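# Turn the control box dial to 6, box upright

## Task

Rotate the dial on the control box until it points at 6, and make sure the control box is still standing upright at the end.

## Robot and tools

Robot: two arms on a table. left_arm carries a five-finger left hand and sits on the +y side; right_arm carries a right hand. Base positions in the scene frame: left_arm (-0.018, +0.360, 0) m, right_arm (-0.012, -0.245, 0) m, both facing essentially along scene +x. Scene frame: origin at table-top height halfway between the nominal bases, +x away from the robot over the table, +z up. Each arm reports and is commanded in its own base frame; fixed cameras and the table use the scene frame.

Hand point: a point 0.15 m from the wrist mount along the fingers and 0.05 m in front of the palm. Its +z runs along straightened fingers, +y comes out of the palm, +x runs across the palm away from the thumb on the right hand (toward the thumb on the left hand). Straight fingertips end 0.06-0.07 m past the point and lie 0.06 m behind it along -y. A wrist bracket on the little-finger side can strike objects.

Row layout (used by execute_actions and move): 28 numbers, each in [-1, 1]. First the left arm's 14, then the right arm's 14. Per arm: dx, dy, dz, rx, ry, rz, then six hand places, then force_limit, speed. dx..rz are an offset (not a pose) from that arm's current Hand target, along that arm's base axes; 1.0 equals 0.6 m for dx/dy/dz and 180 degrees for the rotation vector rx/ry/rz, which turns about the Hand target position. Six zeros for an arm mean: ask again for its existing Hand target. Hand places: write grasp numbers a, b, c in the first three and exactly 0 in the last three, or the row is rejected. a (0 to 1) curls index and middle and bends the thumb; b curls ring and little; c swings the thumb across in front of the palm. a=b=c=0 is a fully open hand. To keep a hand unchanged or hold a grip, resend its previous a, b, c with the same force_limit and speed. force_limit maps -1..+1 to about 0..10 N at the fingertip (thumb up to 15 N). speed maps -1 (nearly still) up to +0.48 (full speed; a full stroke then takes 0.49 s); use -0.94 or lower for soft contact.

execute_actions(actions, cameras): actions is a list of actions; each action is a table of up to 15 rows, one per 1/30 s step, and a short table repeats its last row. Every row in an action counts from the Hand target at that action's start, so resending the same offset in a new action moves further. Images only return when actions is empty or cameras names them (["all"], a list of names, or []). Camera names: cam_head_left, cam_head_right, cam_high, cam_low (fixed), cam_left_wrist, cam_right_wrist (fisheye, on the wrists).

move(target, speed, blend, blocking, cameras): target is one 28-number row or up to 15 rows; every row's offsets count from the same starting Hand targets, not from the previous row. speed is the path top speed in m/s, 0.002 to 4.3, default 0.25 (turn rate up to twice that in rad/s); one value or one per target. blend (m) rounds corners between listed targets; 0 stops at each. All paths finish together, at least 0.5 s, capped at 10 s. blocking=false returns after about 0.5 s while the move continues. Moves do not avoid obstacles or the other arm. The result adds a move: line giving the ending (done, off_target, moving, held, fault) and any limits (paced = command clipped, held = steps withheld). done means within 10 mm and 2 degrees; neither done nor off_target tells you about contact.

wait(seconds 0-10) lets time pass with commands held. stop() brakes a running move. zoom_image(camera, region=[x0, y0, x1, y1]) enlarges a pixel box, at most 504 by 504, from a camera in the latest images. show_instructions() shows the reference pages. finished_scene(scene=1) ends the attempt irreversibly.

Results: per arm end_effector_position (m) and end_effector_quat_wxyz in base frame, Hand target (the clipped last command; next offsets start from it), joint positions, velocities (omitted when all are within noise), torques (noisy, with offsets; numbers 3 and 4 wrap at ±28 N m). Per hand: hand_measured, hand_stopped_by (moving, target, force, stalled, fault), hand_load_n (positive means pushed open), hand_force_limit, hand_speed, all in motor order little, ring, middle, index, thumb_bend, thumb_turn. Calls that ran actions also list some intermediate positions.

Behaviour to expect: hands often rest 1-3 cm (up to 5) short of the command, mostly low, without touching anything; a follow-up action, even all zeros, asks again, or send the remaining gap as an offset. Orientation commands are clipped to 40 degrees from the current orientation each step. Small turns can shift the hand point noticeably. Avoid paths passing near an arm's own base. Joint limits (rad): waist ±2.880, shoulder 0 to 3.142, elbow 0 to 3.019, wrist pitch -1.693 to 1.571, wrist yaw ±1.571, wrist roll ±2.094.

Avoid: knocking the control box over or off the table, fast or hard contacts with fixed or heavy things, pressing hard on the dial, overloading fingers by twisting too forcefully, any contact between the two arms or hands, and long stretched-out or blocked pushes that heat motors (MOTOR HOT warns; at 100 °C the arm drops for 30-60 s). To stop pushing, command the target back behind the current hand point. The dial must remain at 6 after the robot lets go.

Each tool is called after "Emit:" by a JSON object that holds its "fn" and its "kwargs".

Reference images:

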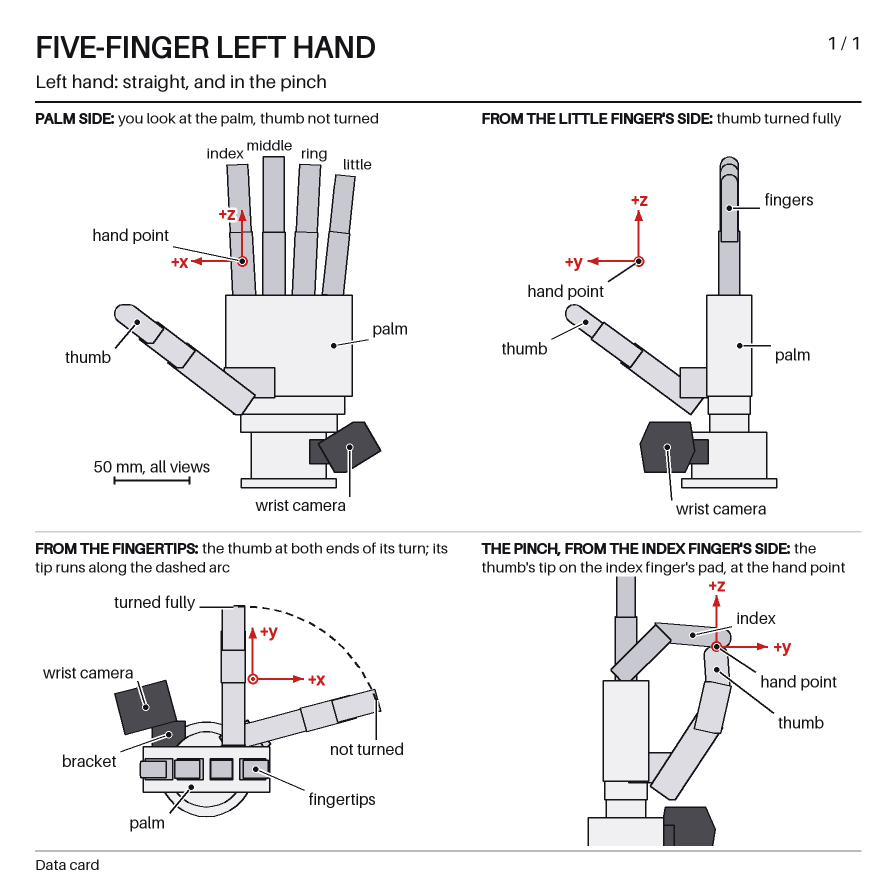

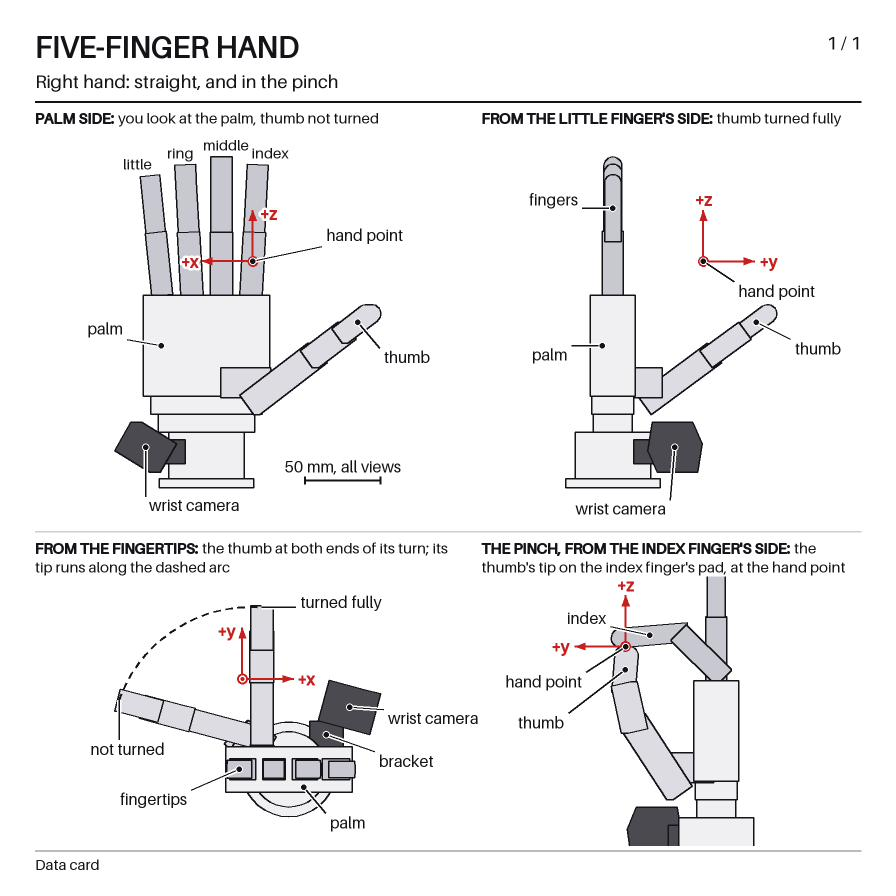

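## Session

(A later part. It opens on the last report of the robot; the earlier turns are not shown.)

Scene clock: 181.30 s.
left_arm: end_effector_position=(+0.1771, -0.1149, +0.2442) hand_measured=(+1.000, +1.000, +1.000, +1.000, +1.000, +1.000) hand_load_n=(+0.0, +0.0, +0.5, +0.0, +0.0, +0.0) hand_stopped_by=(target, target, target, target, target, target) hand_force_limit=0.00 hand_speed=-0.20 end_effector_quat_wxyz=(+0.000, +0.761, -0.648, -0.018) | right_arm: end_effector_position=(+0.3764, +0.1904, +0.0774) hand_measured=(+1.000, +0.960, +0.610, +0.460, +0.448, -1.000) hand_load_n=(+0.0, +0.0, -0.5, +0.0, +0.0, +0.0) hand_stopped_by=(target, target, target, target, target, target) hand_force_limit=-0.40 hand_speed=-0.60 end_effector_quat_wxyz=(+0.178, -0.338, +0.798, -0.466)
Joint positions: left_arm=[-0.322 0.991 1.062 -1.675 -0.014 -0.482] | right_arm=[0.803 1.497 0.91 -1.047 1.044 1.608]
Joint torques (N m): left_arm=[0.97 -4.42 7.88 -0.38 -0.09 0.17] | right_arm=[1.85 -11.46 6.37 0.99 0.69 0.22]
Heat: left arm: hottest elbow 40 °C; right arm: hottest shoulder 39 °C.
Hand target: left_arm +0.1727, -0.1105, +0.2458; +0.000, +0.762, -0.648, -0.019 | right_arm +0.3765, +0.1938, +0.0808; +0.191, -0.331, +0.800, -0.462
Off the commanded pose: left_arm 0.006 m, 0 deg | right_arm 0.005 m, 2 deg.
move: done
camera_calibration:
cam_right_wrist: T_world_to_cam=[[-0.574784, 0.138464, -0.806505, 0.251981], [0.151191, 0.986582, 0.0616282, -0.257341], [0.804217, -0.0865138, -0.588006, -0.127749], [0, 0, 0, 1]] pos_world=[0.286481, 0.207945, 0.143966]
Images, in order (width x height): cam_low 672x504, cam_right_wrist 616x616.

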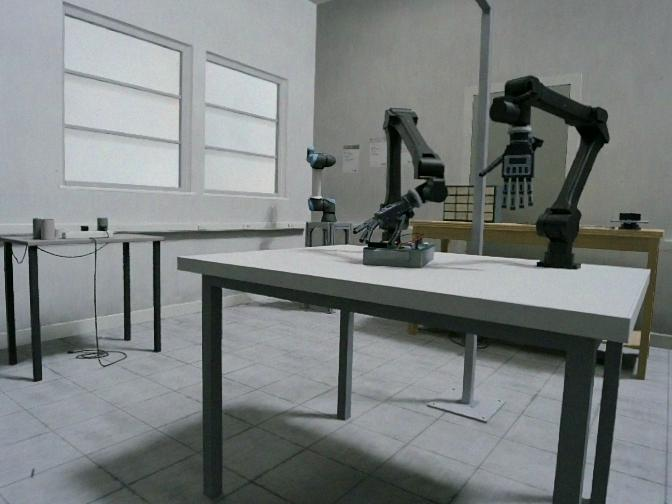

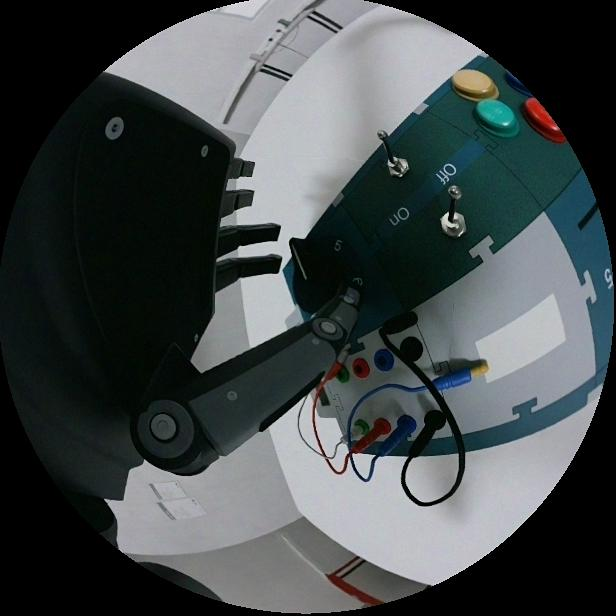

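Emit:
{"fn": "move", "kwargs": {"target": [0,0,0,0,0,0,0,0,0,0,0,0,0,-0.2,-0.0167,-0.0125,-0.005,0,0,0,0.27,0,1,0,0,0,-0.4,-0.6], "speed": 0.06, "cameras": ["cam_low","cam_right_wrist"]}}

Emit:
{"fn": "zoom_image", "kwargs": {"camera": "cam_right_wrist", "region": [220, 180, 420, 350]}}

Emit:
{"fn": "zoom_image", "kwargs": {"camera": "cam_low", "region": [345, 210, 415, 270]}}

Scene clock: 182.30 s.
left_arm: end_effector_position=(+0.1771, -0.1149, +0.2442) hand_measured=(+1.000, +1.000, +1.000, +1.000, +1.000, +1.000) hand_load_n=(+0.0, +0.5, +0.0, +0.0, +0.0, +0.0) hand_stopped_by=(target, target, target, target, target, target) hand_force_limit=0.00 hand_speed=-0.20 end_effector_quat_wxyz=(+0.000, +0.761, -0.648, -0.018) | right_arm: end_effector_position=(+0.3667, +0.1826, +0.0749) hand_measured=(+1.000, +0.960, +0.610, +0.460, +0.448, -1.000) hand_load_n=(+0.0, +0.0, +0.0, +0.0, +0.0, +0.0) hand_stopped_by=(target, target, target, target, target, target) hand_force_limit=-0.40 hand_speed=-0.60 end_effector_quat_wxyz=(+0.178, -0.339, +0.797, -0.467)
Joint positions: left_arm=[-0.322 0.991 1.062 -1.675 -0.014 -0.482] | right_arm=[0.808 1.473 0.875 -1.046 1.044 1.618]
Joint torques (N m): left_arm=[1.03 -4.25 7.83 -0.27 -0.09 0.15] | right_arm=[1.96 -10.99 6.24 0.95 0.68 0.23]
Heat: left arm: hottest elbow 39 °C; right arm: hottest shoulder 39 °C.
Hand target: left_arm +0.1727, -0.1105, +0.2458; +0.000, +0.762, -0.648, -0.019 | right_arm +0.3665, +0.1863, +0.0778; +0.191, -0.331, +0.800, -0.462
Off the commanded pose: left_arm 0.006 m, 0 deg | right_arm 0.005 m, 2 deg.
move: done
camera_calibration:
cam_right_wrist: T_world_to_cam=[[-0.57528, 0.137647, -0.806291, 0.245726], [0.151389, 0.986626, 0.0604185, -0.248017], [0.803825, -0.0873063, -0.588425, -0.121759], [0, 0, 0, 1]] pos_world=[0.276781, 0.200246, 0.141465]
Images, in order (width x height): cam_low 672x504, cam_right_wrist 616x616.

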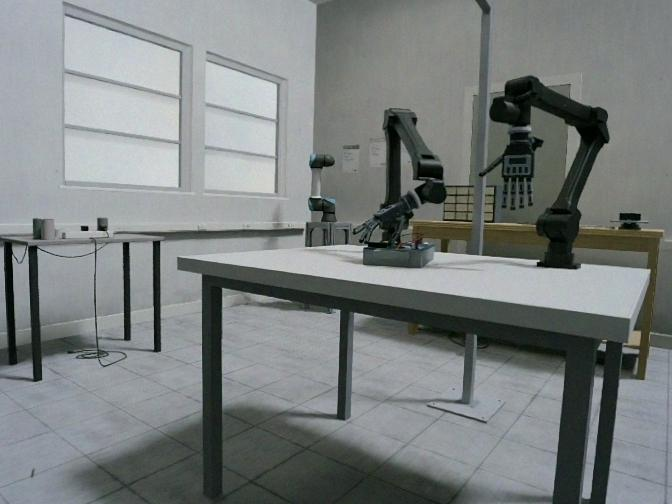

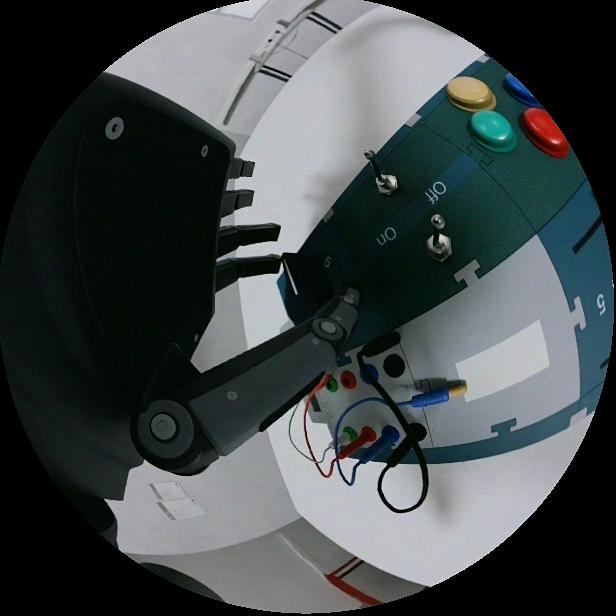

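Scaled by 2.520 from the camera's 616x616 image, which has a finer 880x880 frame.

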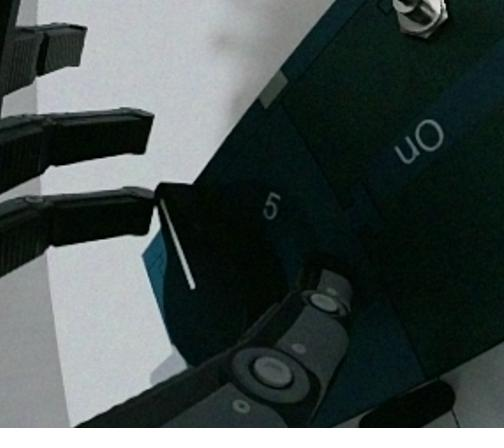

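Scaled by 7.200 from the camera's 672x504 image, which has a finer 960x720 frame.

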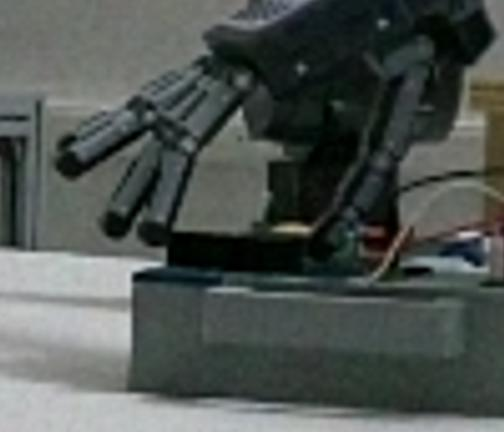

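Emit:
{"fn": "move", "kwargs": {"target": [0,0,0,0,0,0,0,0,0,0,0,0,0,-0.2,0.0217,0.02,0.0017,0,0,0,0.27,0,1,0,0,0,-0.4,-0.6], "speed": 0.06, "cameras": ["cam_right_wrist"]}}

Emit:
{"fn": "zoom_image", "kwargs": {"camera": "cam_right_wrist", "region": [220, 180, 420, 350]}}

Scene clock: 183.53 s.
left_arm: end_effector_position=(+0.1771, -0.1149, +0.2442) hand_measured=(+1.000, +1.000, +1.000, +1.000, +1.000, +1.000) hand_load_n=(+0.0, +0.0, +0.0, +0.0, +0.0, +0.0) hand_stopped_by=(target, target, target, target, target, target) hand_force_limit=0.00 hand_speed=-0.20 end_effector_quat_wxyz=(+0.000, +0.761, -0.648, -0.018) | right_arm: end_effector_position=(+0.3666, +0.1826, +0.0715) hand_measured=(+1.000, +0.960, +0.610, +0.460, +0.448, -1.000) hand_load_n=(+0.0, +0.0, +0.0, +0.0, -0.5, -0.5) hand_stopped_by=(target, target, target, target, target, target) hand_force_limit=-0.40 hand_speed=-0.60 end_effector_quat_wxyz=(+0.175, -0.341, +0.796, -0.469)
Joint positions: left_arm=[-0.322 0.991 1.062 -1.675 -0.014 -0.482] | right_arm=[0.809 1.484 0.876 -1.046 1.047 1.619]
Joint torques (N m): left_arm=[1.08 -4.66 7.9 -0.42 -0.1 0.16] | right_arm=[1.67 -8.7 9.96 0.84 0.6 0.16]
Heat: left arm: hottest elbow 39 °C; right arm: hottest shoulder 39 °C.
Hand target: left_arm +0.1727, -0.1105, +0.2458; +0.000, +0.762, -0.648, -0.019 | right_arm +0.3796, +0.1984, +0.0788; +0.191, -0.331, +0.800, -0.462
Off the commanded pose: left_arm 0.006 m, 0 deg | right_arm 0.022 m, 2 deg.
move: off_target (right_arm)
camera_calibration:
cam_right_wrist: T_world_to_cam=[[-0.579002, 0.13028, -0.80485, 0.245576], [0.150861, 0.987224, 0.0512719, -0.247068], [0.801248, -0.0917342, -0.591259, -0.121713], [0, 0, 0, 1]] pos_world=[0.276984, 0.200753, 0.138356]
Images, in order (width x height): cam_right_wrist 616x616.

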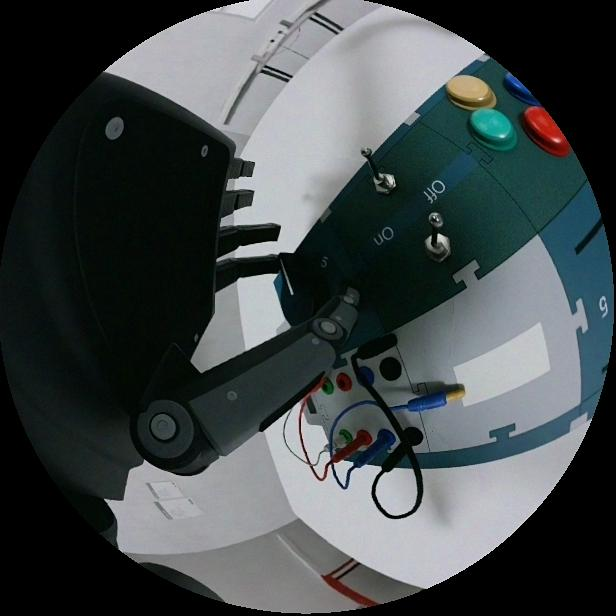

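Scaled by 2.520 from the camera's 616x616 image, which has a finer 880x880 frame.

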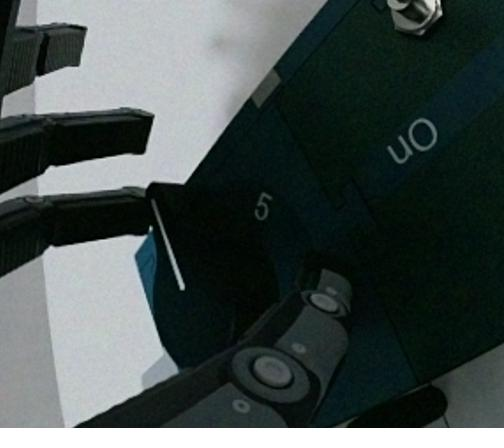

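Emit:
{"fn": "move", "kwargs": {"target": [0,0,0,0,0,0,0,0,0,0,0,0,0,-0.2,0.0067,0.0067,0.0067,0,0,0,0.27,0,1,0,0,0,-0.4,-0.6], "speed": 0.06, "cameras": ["cam_right_wrist","cam_low"]}}

Emit:
{"fn": "zoom_image", "kwargs": {"camera": "cam_right_wrist", "region": [220, 180, 420, 350]}}

Emit:
{"fn": "zoom_image", "kwargs": {"camera": "cam_low", "region": [345, 210, 415, 270]}}

Scene clock: 184.57 s.
left_arm: end_effector_position=(+0.1771, -0.1149, +0.2442) hand_measured=(+1.000, +1.000, +1.000, +1.000, +1.000, +1.000) hand_load_n=(+0.0, +0.0, +0.0, +0.0, +0.0, +0.0) hand_stopped_by=(target, target, target, target, target, target) hand_force_limit=0.00 hand_speed=-0.20 end_effector_quat_wxyz=(+0.000, +0.761, -0.648, -0.018) | right_arm: end_effector_position=(+0.3691, +0.1851, +0.0717) hand_measured=(+1.000, +0.960, +0.610, +0.460, +0.448, -1.000) hand_load_n=(+0.0, -0.5, -0.5, +0.0, -0.5, -1.0) hand_stopped_by=(target, target, target, target, target, target) hand_force_limit=-0.40 hand_speed=-0.60 end_effector_quat_wxyz=(+0.175, -0.340, +0.796, -0.469)
Joint positions: left_arm=[-0.322 0.991 1.062 -1.675 -0.014 -0.482] | right_arm=[0.809 1.492 0.885 -1.046 1.047 1.619]
Joint torques (N m): left_arm=[1.55 -4.66 7.83 -0.34 -0.09 0.16] | right_arm=[1.61 -9 10.86 0.39 0.58 0.14]
Heat: left arm: hottest elbow 39 °C; right arm: hottest shoulder 39 °C.
Hand target: left_arm +0.1727, -0.1105, +0.2458; +0.000, +0.762, -0.648, -0.019 | right_arm +0.3836, +0.2024, +0.0828; +0.191, -0.331, +0.800, -0.462
Off the commanded pose: left_arm 0.006 m, 0 deg | right_arm 0.025 m, 2 deg.
move: off_target (right_arm)
camera_calibration:
cam_right_wrist: T_world_to_cam=[[-0.578112, 0.130671, -0.805426, 0.24653], [0.150793, 0.987201, 0.051927, -0.249985], [0.801902, -0.0914331, -0.590417, -0.123787], [0, 0, 0, 1]] pos_world=[0.279483, 0.203252, 0.138457]
Images, in order (width x height): cam_low 672x504, cam_right_wrist 616x616.

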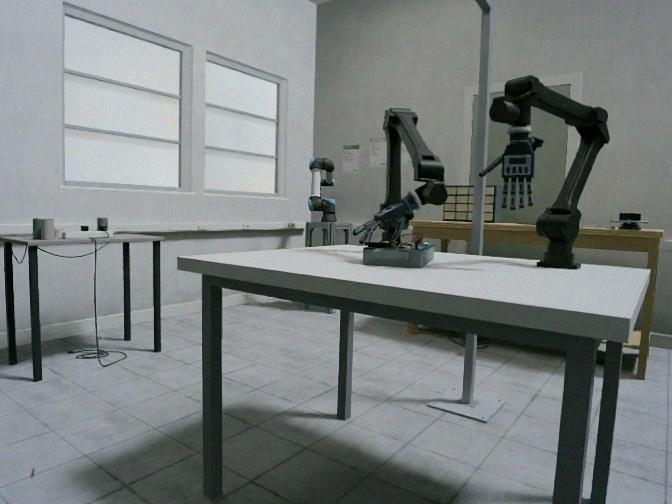

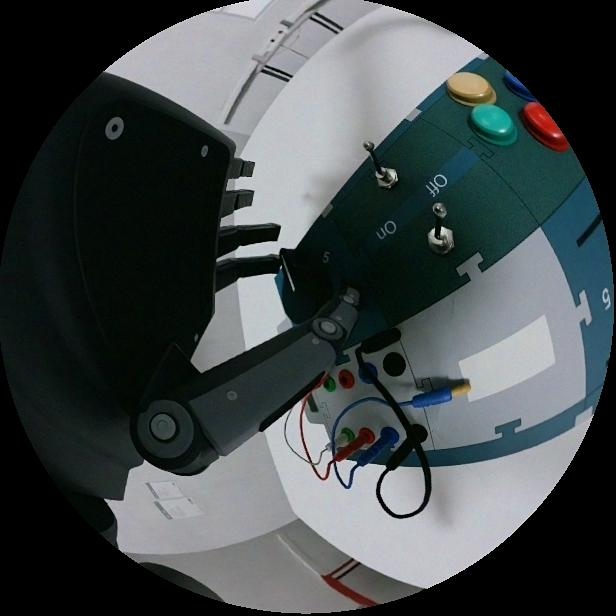

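Scaled by 2.520 from the camera's 616x616 image, which has a finer 880x880 frame.

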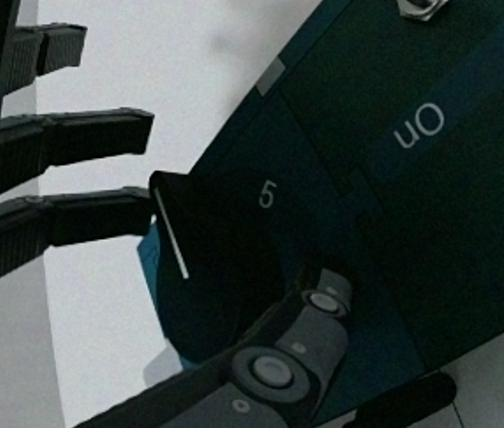

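Scaled by 7.200 from the camera's 672x504 image, which has a finer 960x720 frame.

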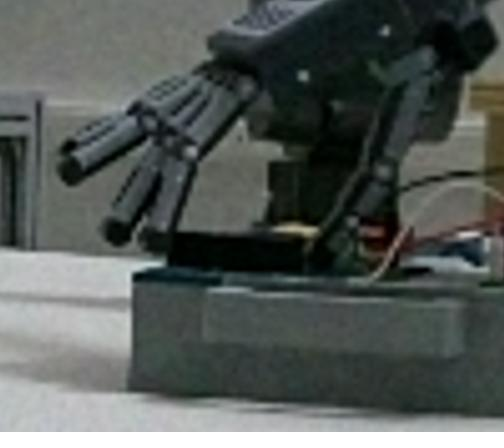

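Emit:
{"fn": "move", "kwargs": {"target": [0,0,0,0,0,0,0,0,0,0,0,0,0,-0.2,0,0,0.0133,0,0,0,0.27,0,1,0,0,0,-0.4,-0.6], "speed": 0.06, "cameras": []}}

Scene clock: 185.67 s.
left_arm: end_effector_position=(+0.1771, -0.1149, +0.2442) hand_measured=(+1.000, +1.000, +1.000, +1.000, +1.000, +1.000) hand_load_n=(+0.0, +0.0, +0.0, +0.0, +0.0, +0.0) hand_stopped_by=(target, target, target, target, target, target) hand_force_limit=0.00 hand_speed=-0.20 end_effector_quat_wxyz=(+0.000, +0.761, -0.648, -0.018) | right_arm: end_effector_position=(+0.3704, +0.1865, +0.0748) hand_measured=(+1.000, +0.960, +0.610, +0.460, +0.448, -1.000) hand_load_n=(+0.0, +0.0, +0.0, +0.0, +0.0, +0.0) hand_stopped_by=(target, target, target, target, target, target) hand_force_limit=-0.40 hand_speed=-0.60 end_effector_quat_wxyz=(+0.175, -0.341, +0.796, -0.469)
Joint positions: left_arm=[-0.322 0.991 1.062 -1.675 -0.014 -0.482] | right_arm=[0.809 1.492 0.895 -1.057 1.047 1.619]
Joint torques (N m): left_arm=[0.91 -4.66 7.92 -0.38 -0.08 0.15] | right_arm=[1.49 -10.11 10.96 -0.06 0.58 0.13]
Heat: left arm: hottest elbow 39 °C; right arm: hottest shoulder 39 °C.
Hand target: left_arm +0.1727, -0.1105, +0.2458; +0.000, +0.762, -0.648, -0.019 | right_arm +0.3836, +0.2025, +0.0908; +0.191, -0.331, +0.800, -0.462
Off the commanded pose: left_arm 0.006 m, 0 deg | right_arm 0.026 m, 2 deg.
move: off_target (right_arm)
No camera images: "cameras" was empty.

Emit:
{"fn": "move", "kwargs": {"target": [0,0,0,0,0,0,0,0,0,0,0,0,0,-0.2,0,0,0,0,0,0,0.45,0,1,0,0,0,-0.4,-0.82], "speed": 0.06, "cameras": ["cam_right_wrist","cam_low"]}}

Emit:
{"fn": "zoom_image", "kwargs": {"camera": "cam_right_wrist", "region": [220, 180, 420, 350]}}

Emit:
{"fn": "zoom_image", "kwargs": {"camera": "cam_low", "region": [345, 210, 415, 270]}}

Scene clock: 186.67 s.
left_arm: end_effector_position=(+0.1771, -0.1149, +0.2442) hand_measured=(+1.000, +1.000, +1.000, +1.000, +1.000, +1.000) hand_load_n=(+0.0, +0.0, +0.0, +0.0, +0.0, +0.0) hand_stopped_by=(target, target, target, target, target, target) hand_force_limit=0.00 hand_speed=-0.20 end_effector_quat_wxyz=(+0.000, +0.761, -0.648, -0.018) | right_arm: end_effector_position=(+0.3719, +0.1868, +0.0763) hand_measured=(+1.000, +0.932, +0.396, +0.230, +0.322, -1.000) hand_load_n=(-0.5, -0.5, +2.5, +4.0, +4.0, -1.0) hand_stopped_by=(target, target, force, force, force, target) hand_force_limit=-0.40 hand_speed=-0.82 end_effector_quat_wxyz=(+0.176, -0.339, +0.796, -0.470)
Joint positions: left_arm=[-0.322 0.991 1.062 -1.675 -0.014 -0.482] | right_arm=[0.808 1.492 0.898 -1.058 1.05 1.619]
Joint torques (N m): left_arm=[1.2 -4.6 7.9 -0.34 -0.09 0.19] | right_arm=[1.61 -10.05 10.73 -0.01 0.49 0.13]
Heat: left arm: hottest elbow 39 °C; right arm: hottest shoulder 39 °C.
Hand target: left_arm +0.1727, -0.1105, +0.2458; +0.000, +0.762, -0.648, -0.019 | right_arm +0.3835, +0.2023, +0.0907; +0.191, -0.331, +0.800, -0.462
Off the commanded pose: left_arm 0.006 m, 0 deg | right_arm 0.024 m, 2 deg.
move: off_target (right_arm)
camera_calibration:
cam_right_wrist: T_world_to_cam=[[-0.575611, 0.130599, -0.807227, 0.25077], [0.151562, 0.987099, 0.0516248, -0.252515], [0.803555, -0.0926293, -0.587979, -0.123656], [0, 0, 0, 1]] pos_world=[0.281982, 0.205053, 0.142757]
Images, in order (width x height): cam_low 672x504, cam_right_wrist 616x616.

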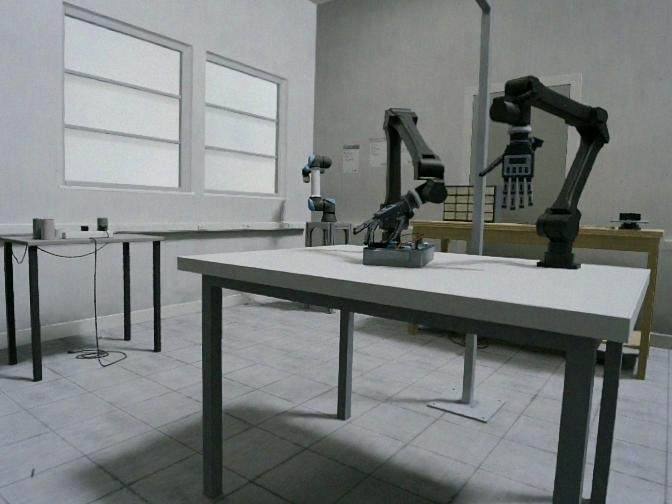

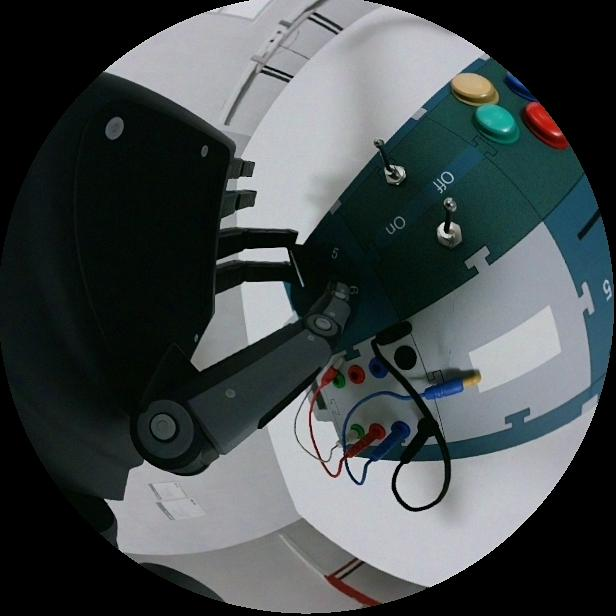

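Scaled by 2.520 from the camera's 616x616 image, which has a finer 880x880 frame.

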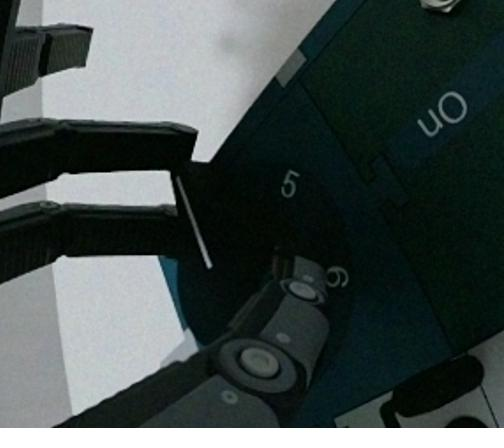

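Scaled by 7.200 from the camera's 672x504 image, which has a finer 960x720 frame.

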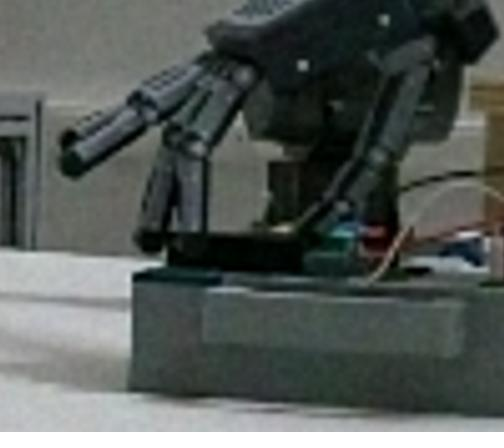

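Emit:
{"fn": "move", "kwargs": {"target": [0,0,0,0,0,0,0,0,0,0,0,0,0,-0.2,0.002,0.004,0,0,0,-0.1,0.45,0,1,0,0,0,-0.4,-0.82], "speed": 0.12, "cameras": ["cam_right_wrist","cam_low","cam_head_left"]}}

Emit:
{"fn": "zoom_image", "kwargs": {"camera": "cam_right_wrist", "region": [220, 180, 420, 350]}}

Emit:
{"fn": "zoom_image", "kwargs": {"camera": "cam_head_left", "region": [345, 300, 425, 370]}}

Scene clock: 189.63 s.
left_arm: end_effector_position=(+0.1771, -0.1149, +0.2442) hand_measured=(+1.000, +1.000, +1.000, +1.000, +1.000, +1.000) hand_load_n=(+0.0, +0.0, +0.0, +0.0, -0.5, +0.0) hand_stopped_by=(target, target, target, target, target, target) hand_force_limit=0.00 hand_speed=-0.20 end_effector_quat_wxyz=(+0.000, +0.761, -0.648, -0.018) | right_arm: end_effector_position=(+0.3735, +0.1926, +0.0855) hand_measured=(+1.000, +0.932, +0.396, +0.228, +0.322, -1.000) hand_load_n=(+0.0, +0.0, +0.0, +2.0, +0.0, +0.0) hand_stopped_by=(target, target, force, force, force, target) hand_force_limit=-0.40 hand_speed=-0.82 end_effector_quat_wxyz=(+0.113, -0.237, +0.838, -0.478)
Joint positions: left_arm=[-0.322 0.991 1.062 -1.675 -0.014 -0.482] | right_arm=[0.808 1.642 1.095 -1.481 0.956 2.069]
Joint torques (N m): left_arm=[0.73 -4.72 7.76 -0.39 -0.1 0.17] | right_arm=[1.03 -10.7 10.28 -0.42 0.14 0.2]
Heat: left arm: hottest elbow 38 °C; right arm: hottest shoulder 39 °C.
Hand target: left_arm +0.1727, -0.1105, +0.2458; +0.000, +0.762, -0.648, -0.019 | right_arm +0.3847, +0.2049, +0.0908; +0.117, -0.202, +0.842, -0.486
Off the commanded pose: left_arm 0.006 m, 0 deg | right_arm 0.017 m, 4 deg.
joint sent to its limit (right arm) — joint 6 (wrist roll), upper limit. The joint targets are off in orientation, not in position.
move: off_target (right_arm)
camera_calibration:
cam_right_wrist: T_world_to_cam=[[-0.532703, 0.290187, -0.794997, 0.210638], [0.396888, 0.915332, 0.0681688, -0.338189], [0.747468, -0.279211, -0.602771, -0.0609566], [0, 0, 0, 1]] pos_world=[0.291993, 0.231411, 0.153767]
Images, in order (width x height): cam_head_left 672x504, cam_low 672x504, cam_right_wrist 616x616.

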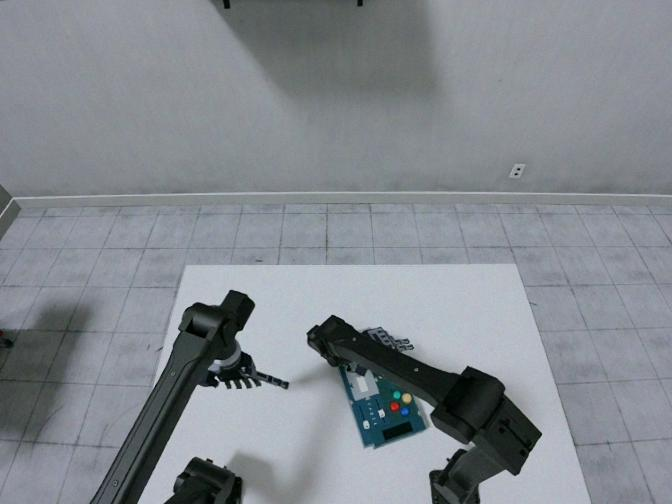

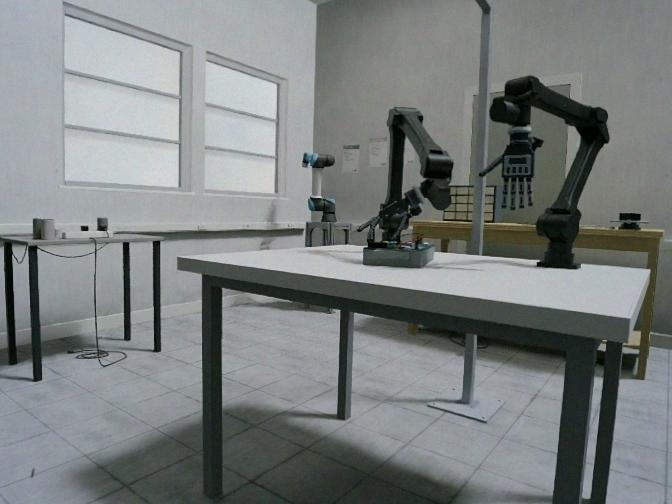

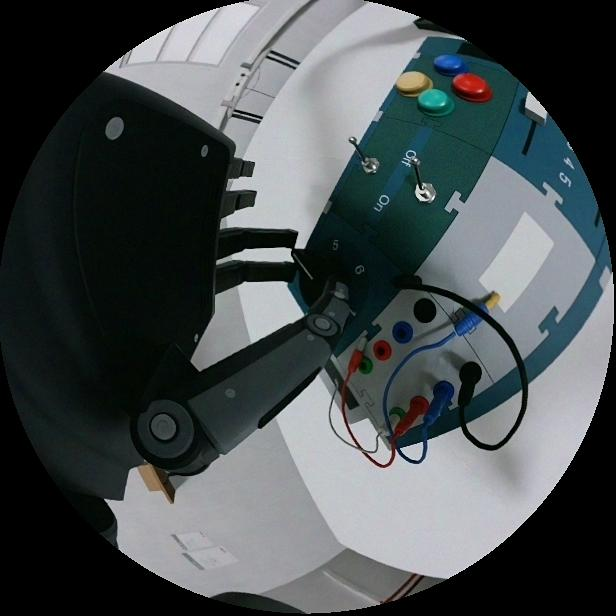

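Scaled by 2.520 from the camera's 616x616 image, which has a finer 880x880 frame.

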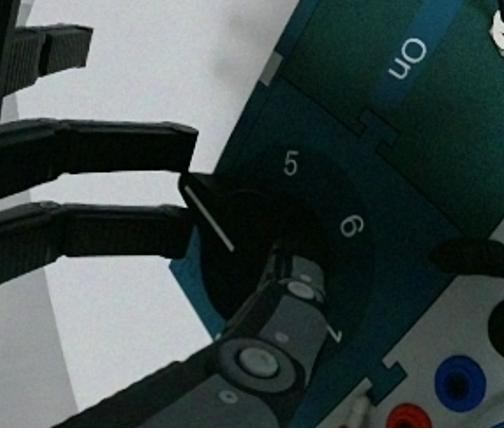

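Scaled by 6.300 from the camera's 672x504 image, which has a finer 960x720 frame.

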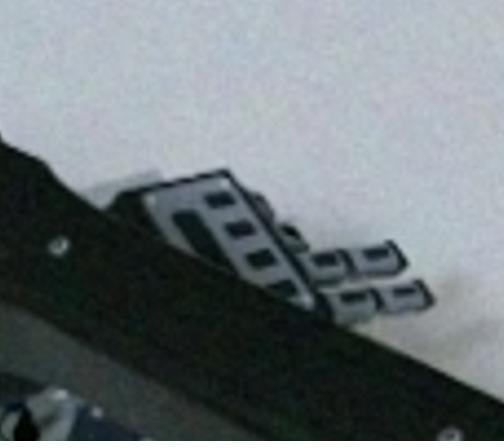

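Emit:
{"fn": "move", "kwargs": {"target": [[0,0,0,0,0,0,0,0,0,0,0,0,0,-0.2,0,0,0,0,0,0,0.15,0,1,0,0,0,-0.4,-0.5],[0,0,0,0,0,0,0,0,0,0,0,0,0,-0.2,0.01,-0.01,0.15,0,0,0.05,0.15,0,1,0,0,0,-0.4,-0.5],[0,0,0,0,0,0,0,0,0,0,0,0,0,-0.2,-0.1,-0.25,0.25,0,0,0.25,0.15,0,1,0,0,0,-0.4,-0.5],[0,0,0,0,0,0,0,0,0,0,0,0,0,-0.2,-0.2,-0.4,0.25,0,0,0.3,0.15,0,1,0,0,0,-0.4,-0.5]], "speed": [0.08,0.08,0.15,0.2], "blend": [0,0.02,0.03,0], "cameras": ["cam_head_left","cam_high","cam_low","cam_head_right","cam_right_wrist","cam_left_wrist"]}}

Emit:
{"fn": "zoom_image", "kwargs": {"camera": "cam_head_left", "region": [345, 305, 405, 365]}}

Scene clock: 197.13 s.
left_arm: end_effector_position=(+0.1771, -0.1149, +0.2442) hand_measured=(+1.000, +1.000, +1.000, +1.000, +1.000, +1.000) hand_load_n=(+0.0, +0.0, +0.0, +0.0, -0.5, +0.0) hand_stopped_by=(target, target, target, target, target, target) hand_force_limit=0.00 hand_speed=-0.20 end_effector_quat_wxyz=(+0.000, +0.761, -0.648, -0.018) | right_arm: end_effector_position=(+0.2668, -0.0331, +0.2470) hand_measured=(+1.000, +0.978, +0.850, +0.700, +0.538, -1.000) hand_load_n=(+0.0, +0.0, -0.5, +0.0, +0.0, +0.0) hand_stopped_by=(target, target, target, target, target, target) hand_force_limit=-0.40 hand_speed=-0.50 end_effector_quat_wxyz=(+0.333, -0.556, +0.657, -0.385)
Joint positions: left_arm=[-0.322 0.991 1.062 -1.675 -0.014 -0.482] | right_arm=[-0.33 0.378 0.631 -0.762 -0.154 -0.074]
Joint torques (N m): left_arm=[1.03 -4.66 7.79 -0.36 -0.11 0.15] | right_arm=[0.79 1.96 9.61 1.48 -0.19 -0.11]
Heat: left arm: hottest elbow 38 °C; right arm: hottest shoulder 39 °C.
Hand target: left_arm +0.1727, -0.1105, +0.2458; +0.000, +0.762, -0.648, -0.019 | right_arm +0.2647, -0.0352, +0.2410; +0.325, -0.562, +0.659, -0.380
Off the commanded pose: left_arm 0.006 m, 0 deg | right_arm 0.007 m, 1 deg.
move: done
camera_calibration:
cam_left_wrist: T_world_to_cam=[[0.996577, -0.0825101, -0.00520709, -0.185606], [-0.071087, -0.887356, 0.455572, -0.194675], [-0.0422098, -0.453642, -0.890184, 0.291235], [0, 0, 0, 1]] pos_world=[0.183424, -0.0559435, 0.346975]
cam_right_wrist: T_world_to_cam=[[-0.522272, -0.194782, -0.830236, 0.337561], [-0.457894, 0.88537, 0.0803278, 0.123907], [0.71942, 0.422113, -0.551593, 0.0712314], [0, 0, 0, 1]] pos_world=[0.18179, -0.0740206, 0.309593]

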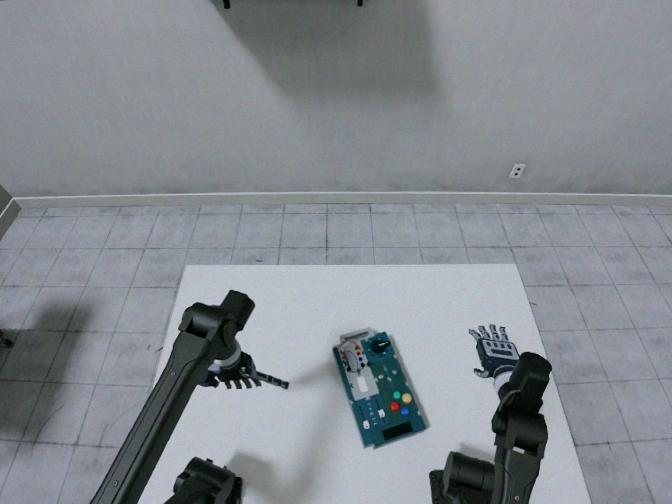

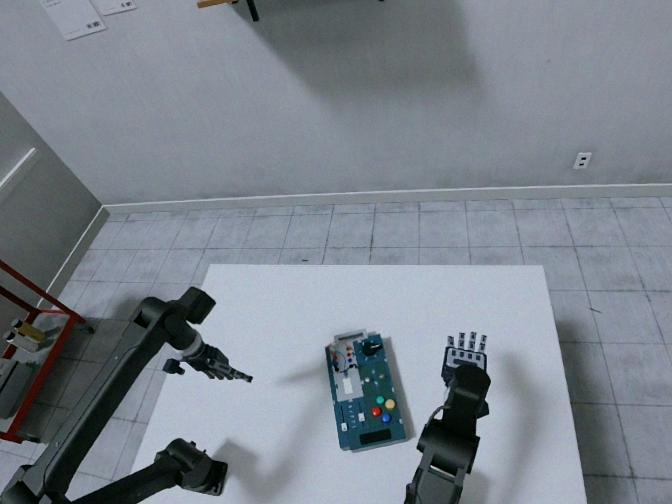

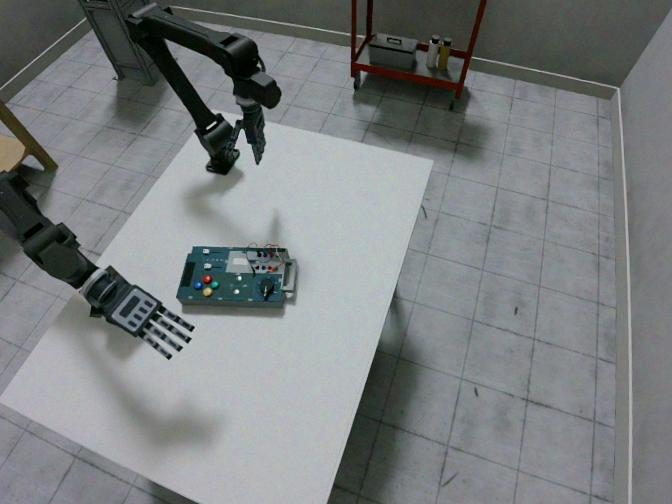

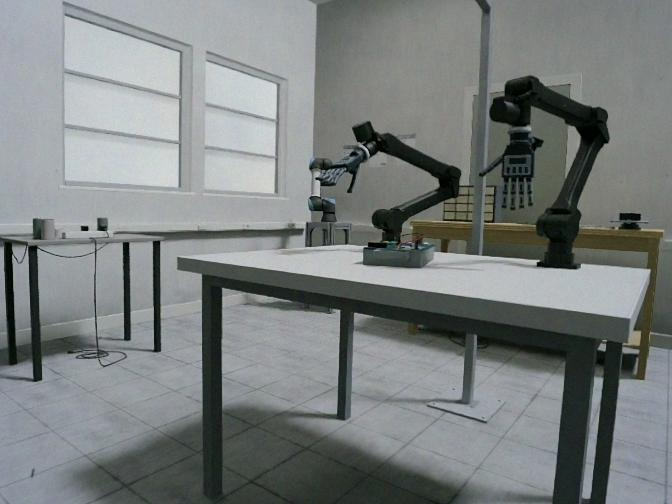

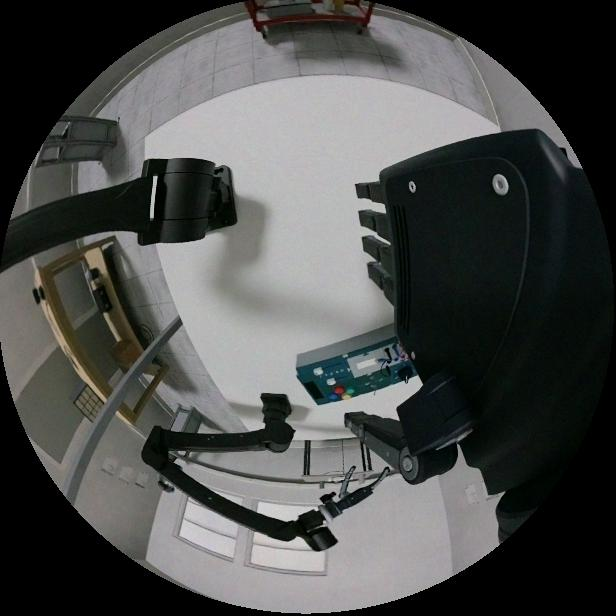

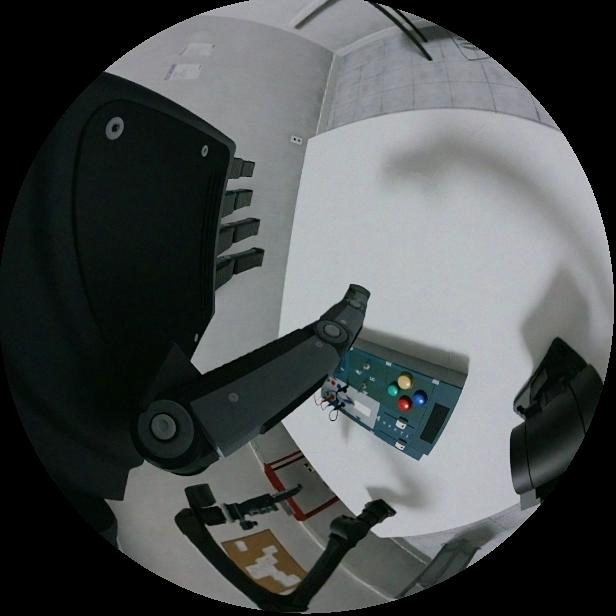

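Scaled by 8.400 from the camera's 672x504 image, which has a finer 960x720 frame.

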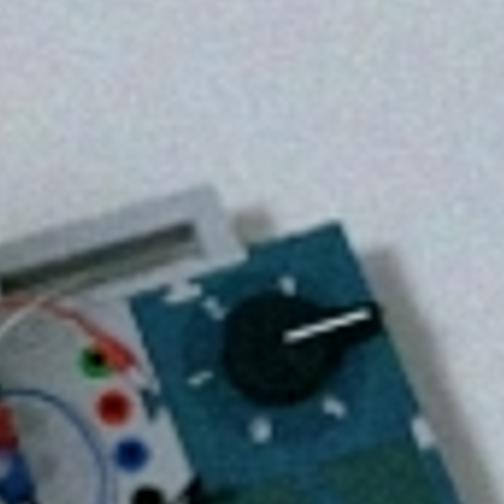

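Emit:
{"fn": "move", "kwargs": {"target": [[0.15,-0.25,0,-0.0332,-0.335,-0.1495,0,0,0,0,0,0,0,-0.2,0,0,0,0,0,0,0.15,0,1,0,0,0,-0.4,-0.5],[0.3287,-0.5595,-0.08,-0.0332,-0.335,-0.1495,0.27,0,1,0,0,0,-0.4,-0.3,0,0,0,0,0,0,0.15,0,1,0,0,0,-0.4,-0.5]], "speed": 0.2, "blend": [0.05,0], "cameras": ["cam_head_left","cam_low","cam_left_wrist"]}}

Emit:
{"fn": "zoom_image", "kwargs": {"camera": "cam_left_wrist", "region": [200, 150, 420, 350]}}

Scene clock: 205.23 s.
left_arm: end_effector_position=(+0.3565, -0.4189, +0.1660) hand_measured=(+1.000, +0.960, +0.610, +0.460, +0.448, -1.000) hand_load_n=(-0.5, +0.0, -0.5, +0.0, +0.0, +0.0) hand_stopped_by=(target, target, target, target, target, target) hand_force_limit=-0.40 hand_speed=-0.30 end_effector_quat_wxyz=(+0.291, -0.503, +0.730, -0.360) | right_arm: end_effector_position=(+0.2668, -0.0331, +0.2470) hand_measured=(+1.000, +0.978, +0.850, +0.700, +0.538, -1.000) hand_load_n=(+0.0, +0.0, +0.0, +0.0, +0.0, +0.0) hand_stopped_by=(target, target, target, target, target, target) hand_force_limit=-0.40 hand_speed=-0.50 end_effector_quat_wxyz=(+0.333, -0.556, +0.657, -0.385)
Joint positions: left_arm=[-0.97 1.397 1.028 -0.363 -0.543 -0.358] | right_arm=[-0.33 0.378 0.631 -0.762 -0.154 -0.075]
Joint torques (N m): left_arm=[-0.21 -9.23 13.85 1.91 -0.48 0.04] | right_arm=[0.73 2.02 9.62 1.47 -0.19 -0.1]
Heat: left arm: hottest elbow 38 °C; right arm: hottest shoulder 39 °C.
Hand target: left_arm +0.3701, -0.4461, +0.1978; +0.289, -0.504, +0.712, -0.395 | right_arm +0.2647, -0.0353, +0.2410; +0.325, -0.562, +0.659, -0.380
Off the commanded pose: left_arm 0.044 m, 4 deg | right_arm 0.007 m, 1 deg.
move: off_target (left_arm); target 2's new numbers were sent with left_arm's hand 0.044 m and 5 deg from that target
camera_calibration:
cam_left_wrist: T_world_to_cam=[[0.412588, -0.449439, 0.792323, -0.467791], [-0.766892, -0.640773, 0.0358714, 0.00488077], [0.491577, -0.622426, -0.609046, -0.216373], [0, 0, 0, 1]] pos_world=[0.303112, -0.341793, 0.238685]
Images, in order (width x height): cam_head_left 672x504, cam_low 672x504, cam_left_wrist 616x616.

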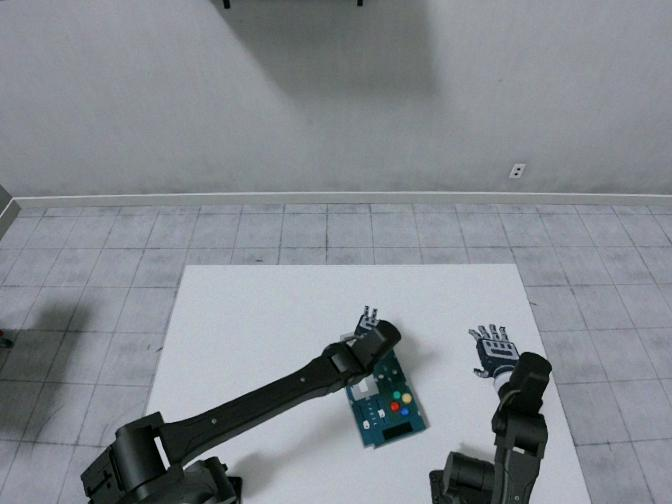

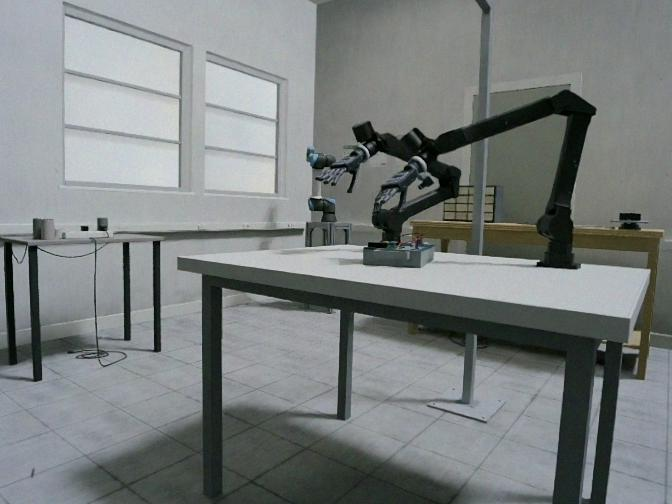

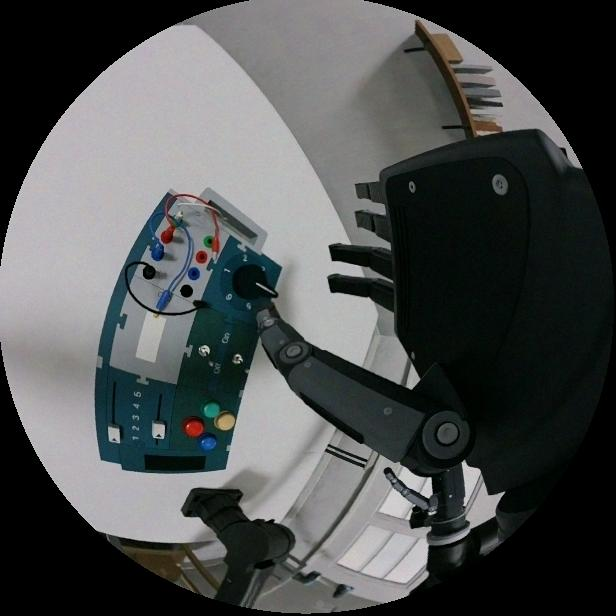

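Scaled by 2.291 from the camera's 616x616 image, which has a finer 880x880 frame.

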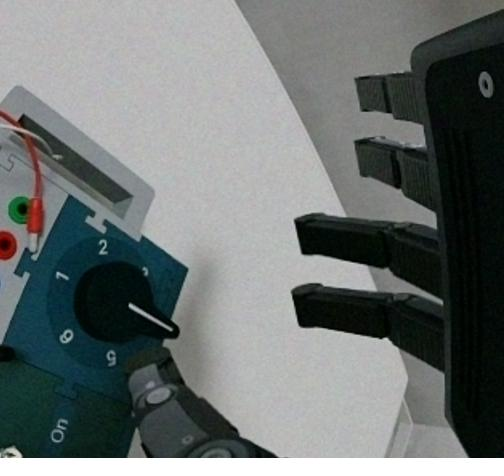

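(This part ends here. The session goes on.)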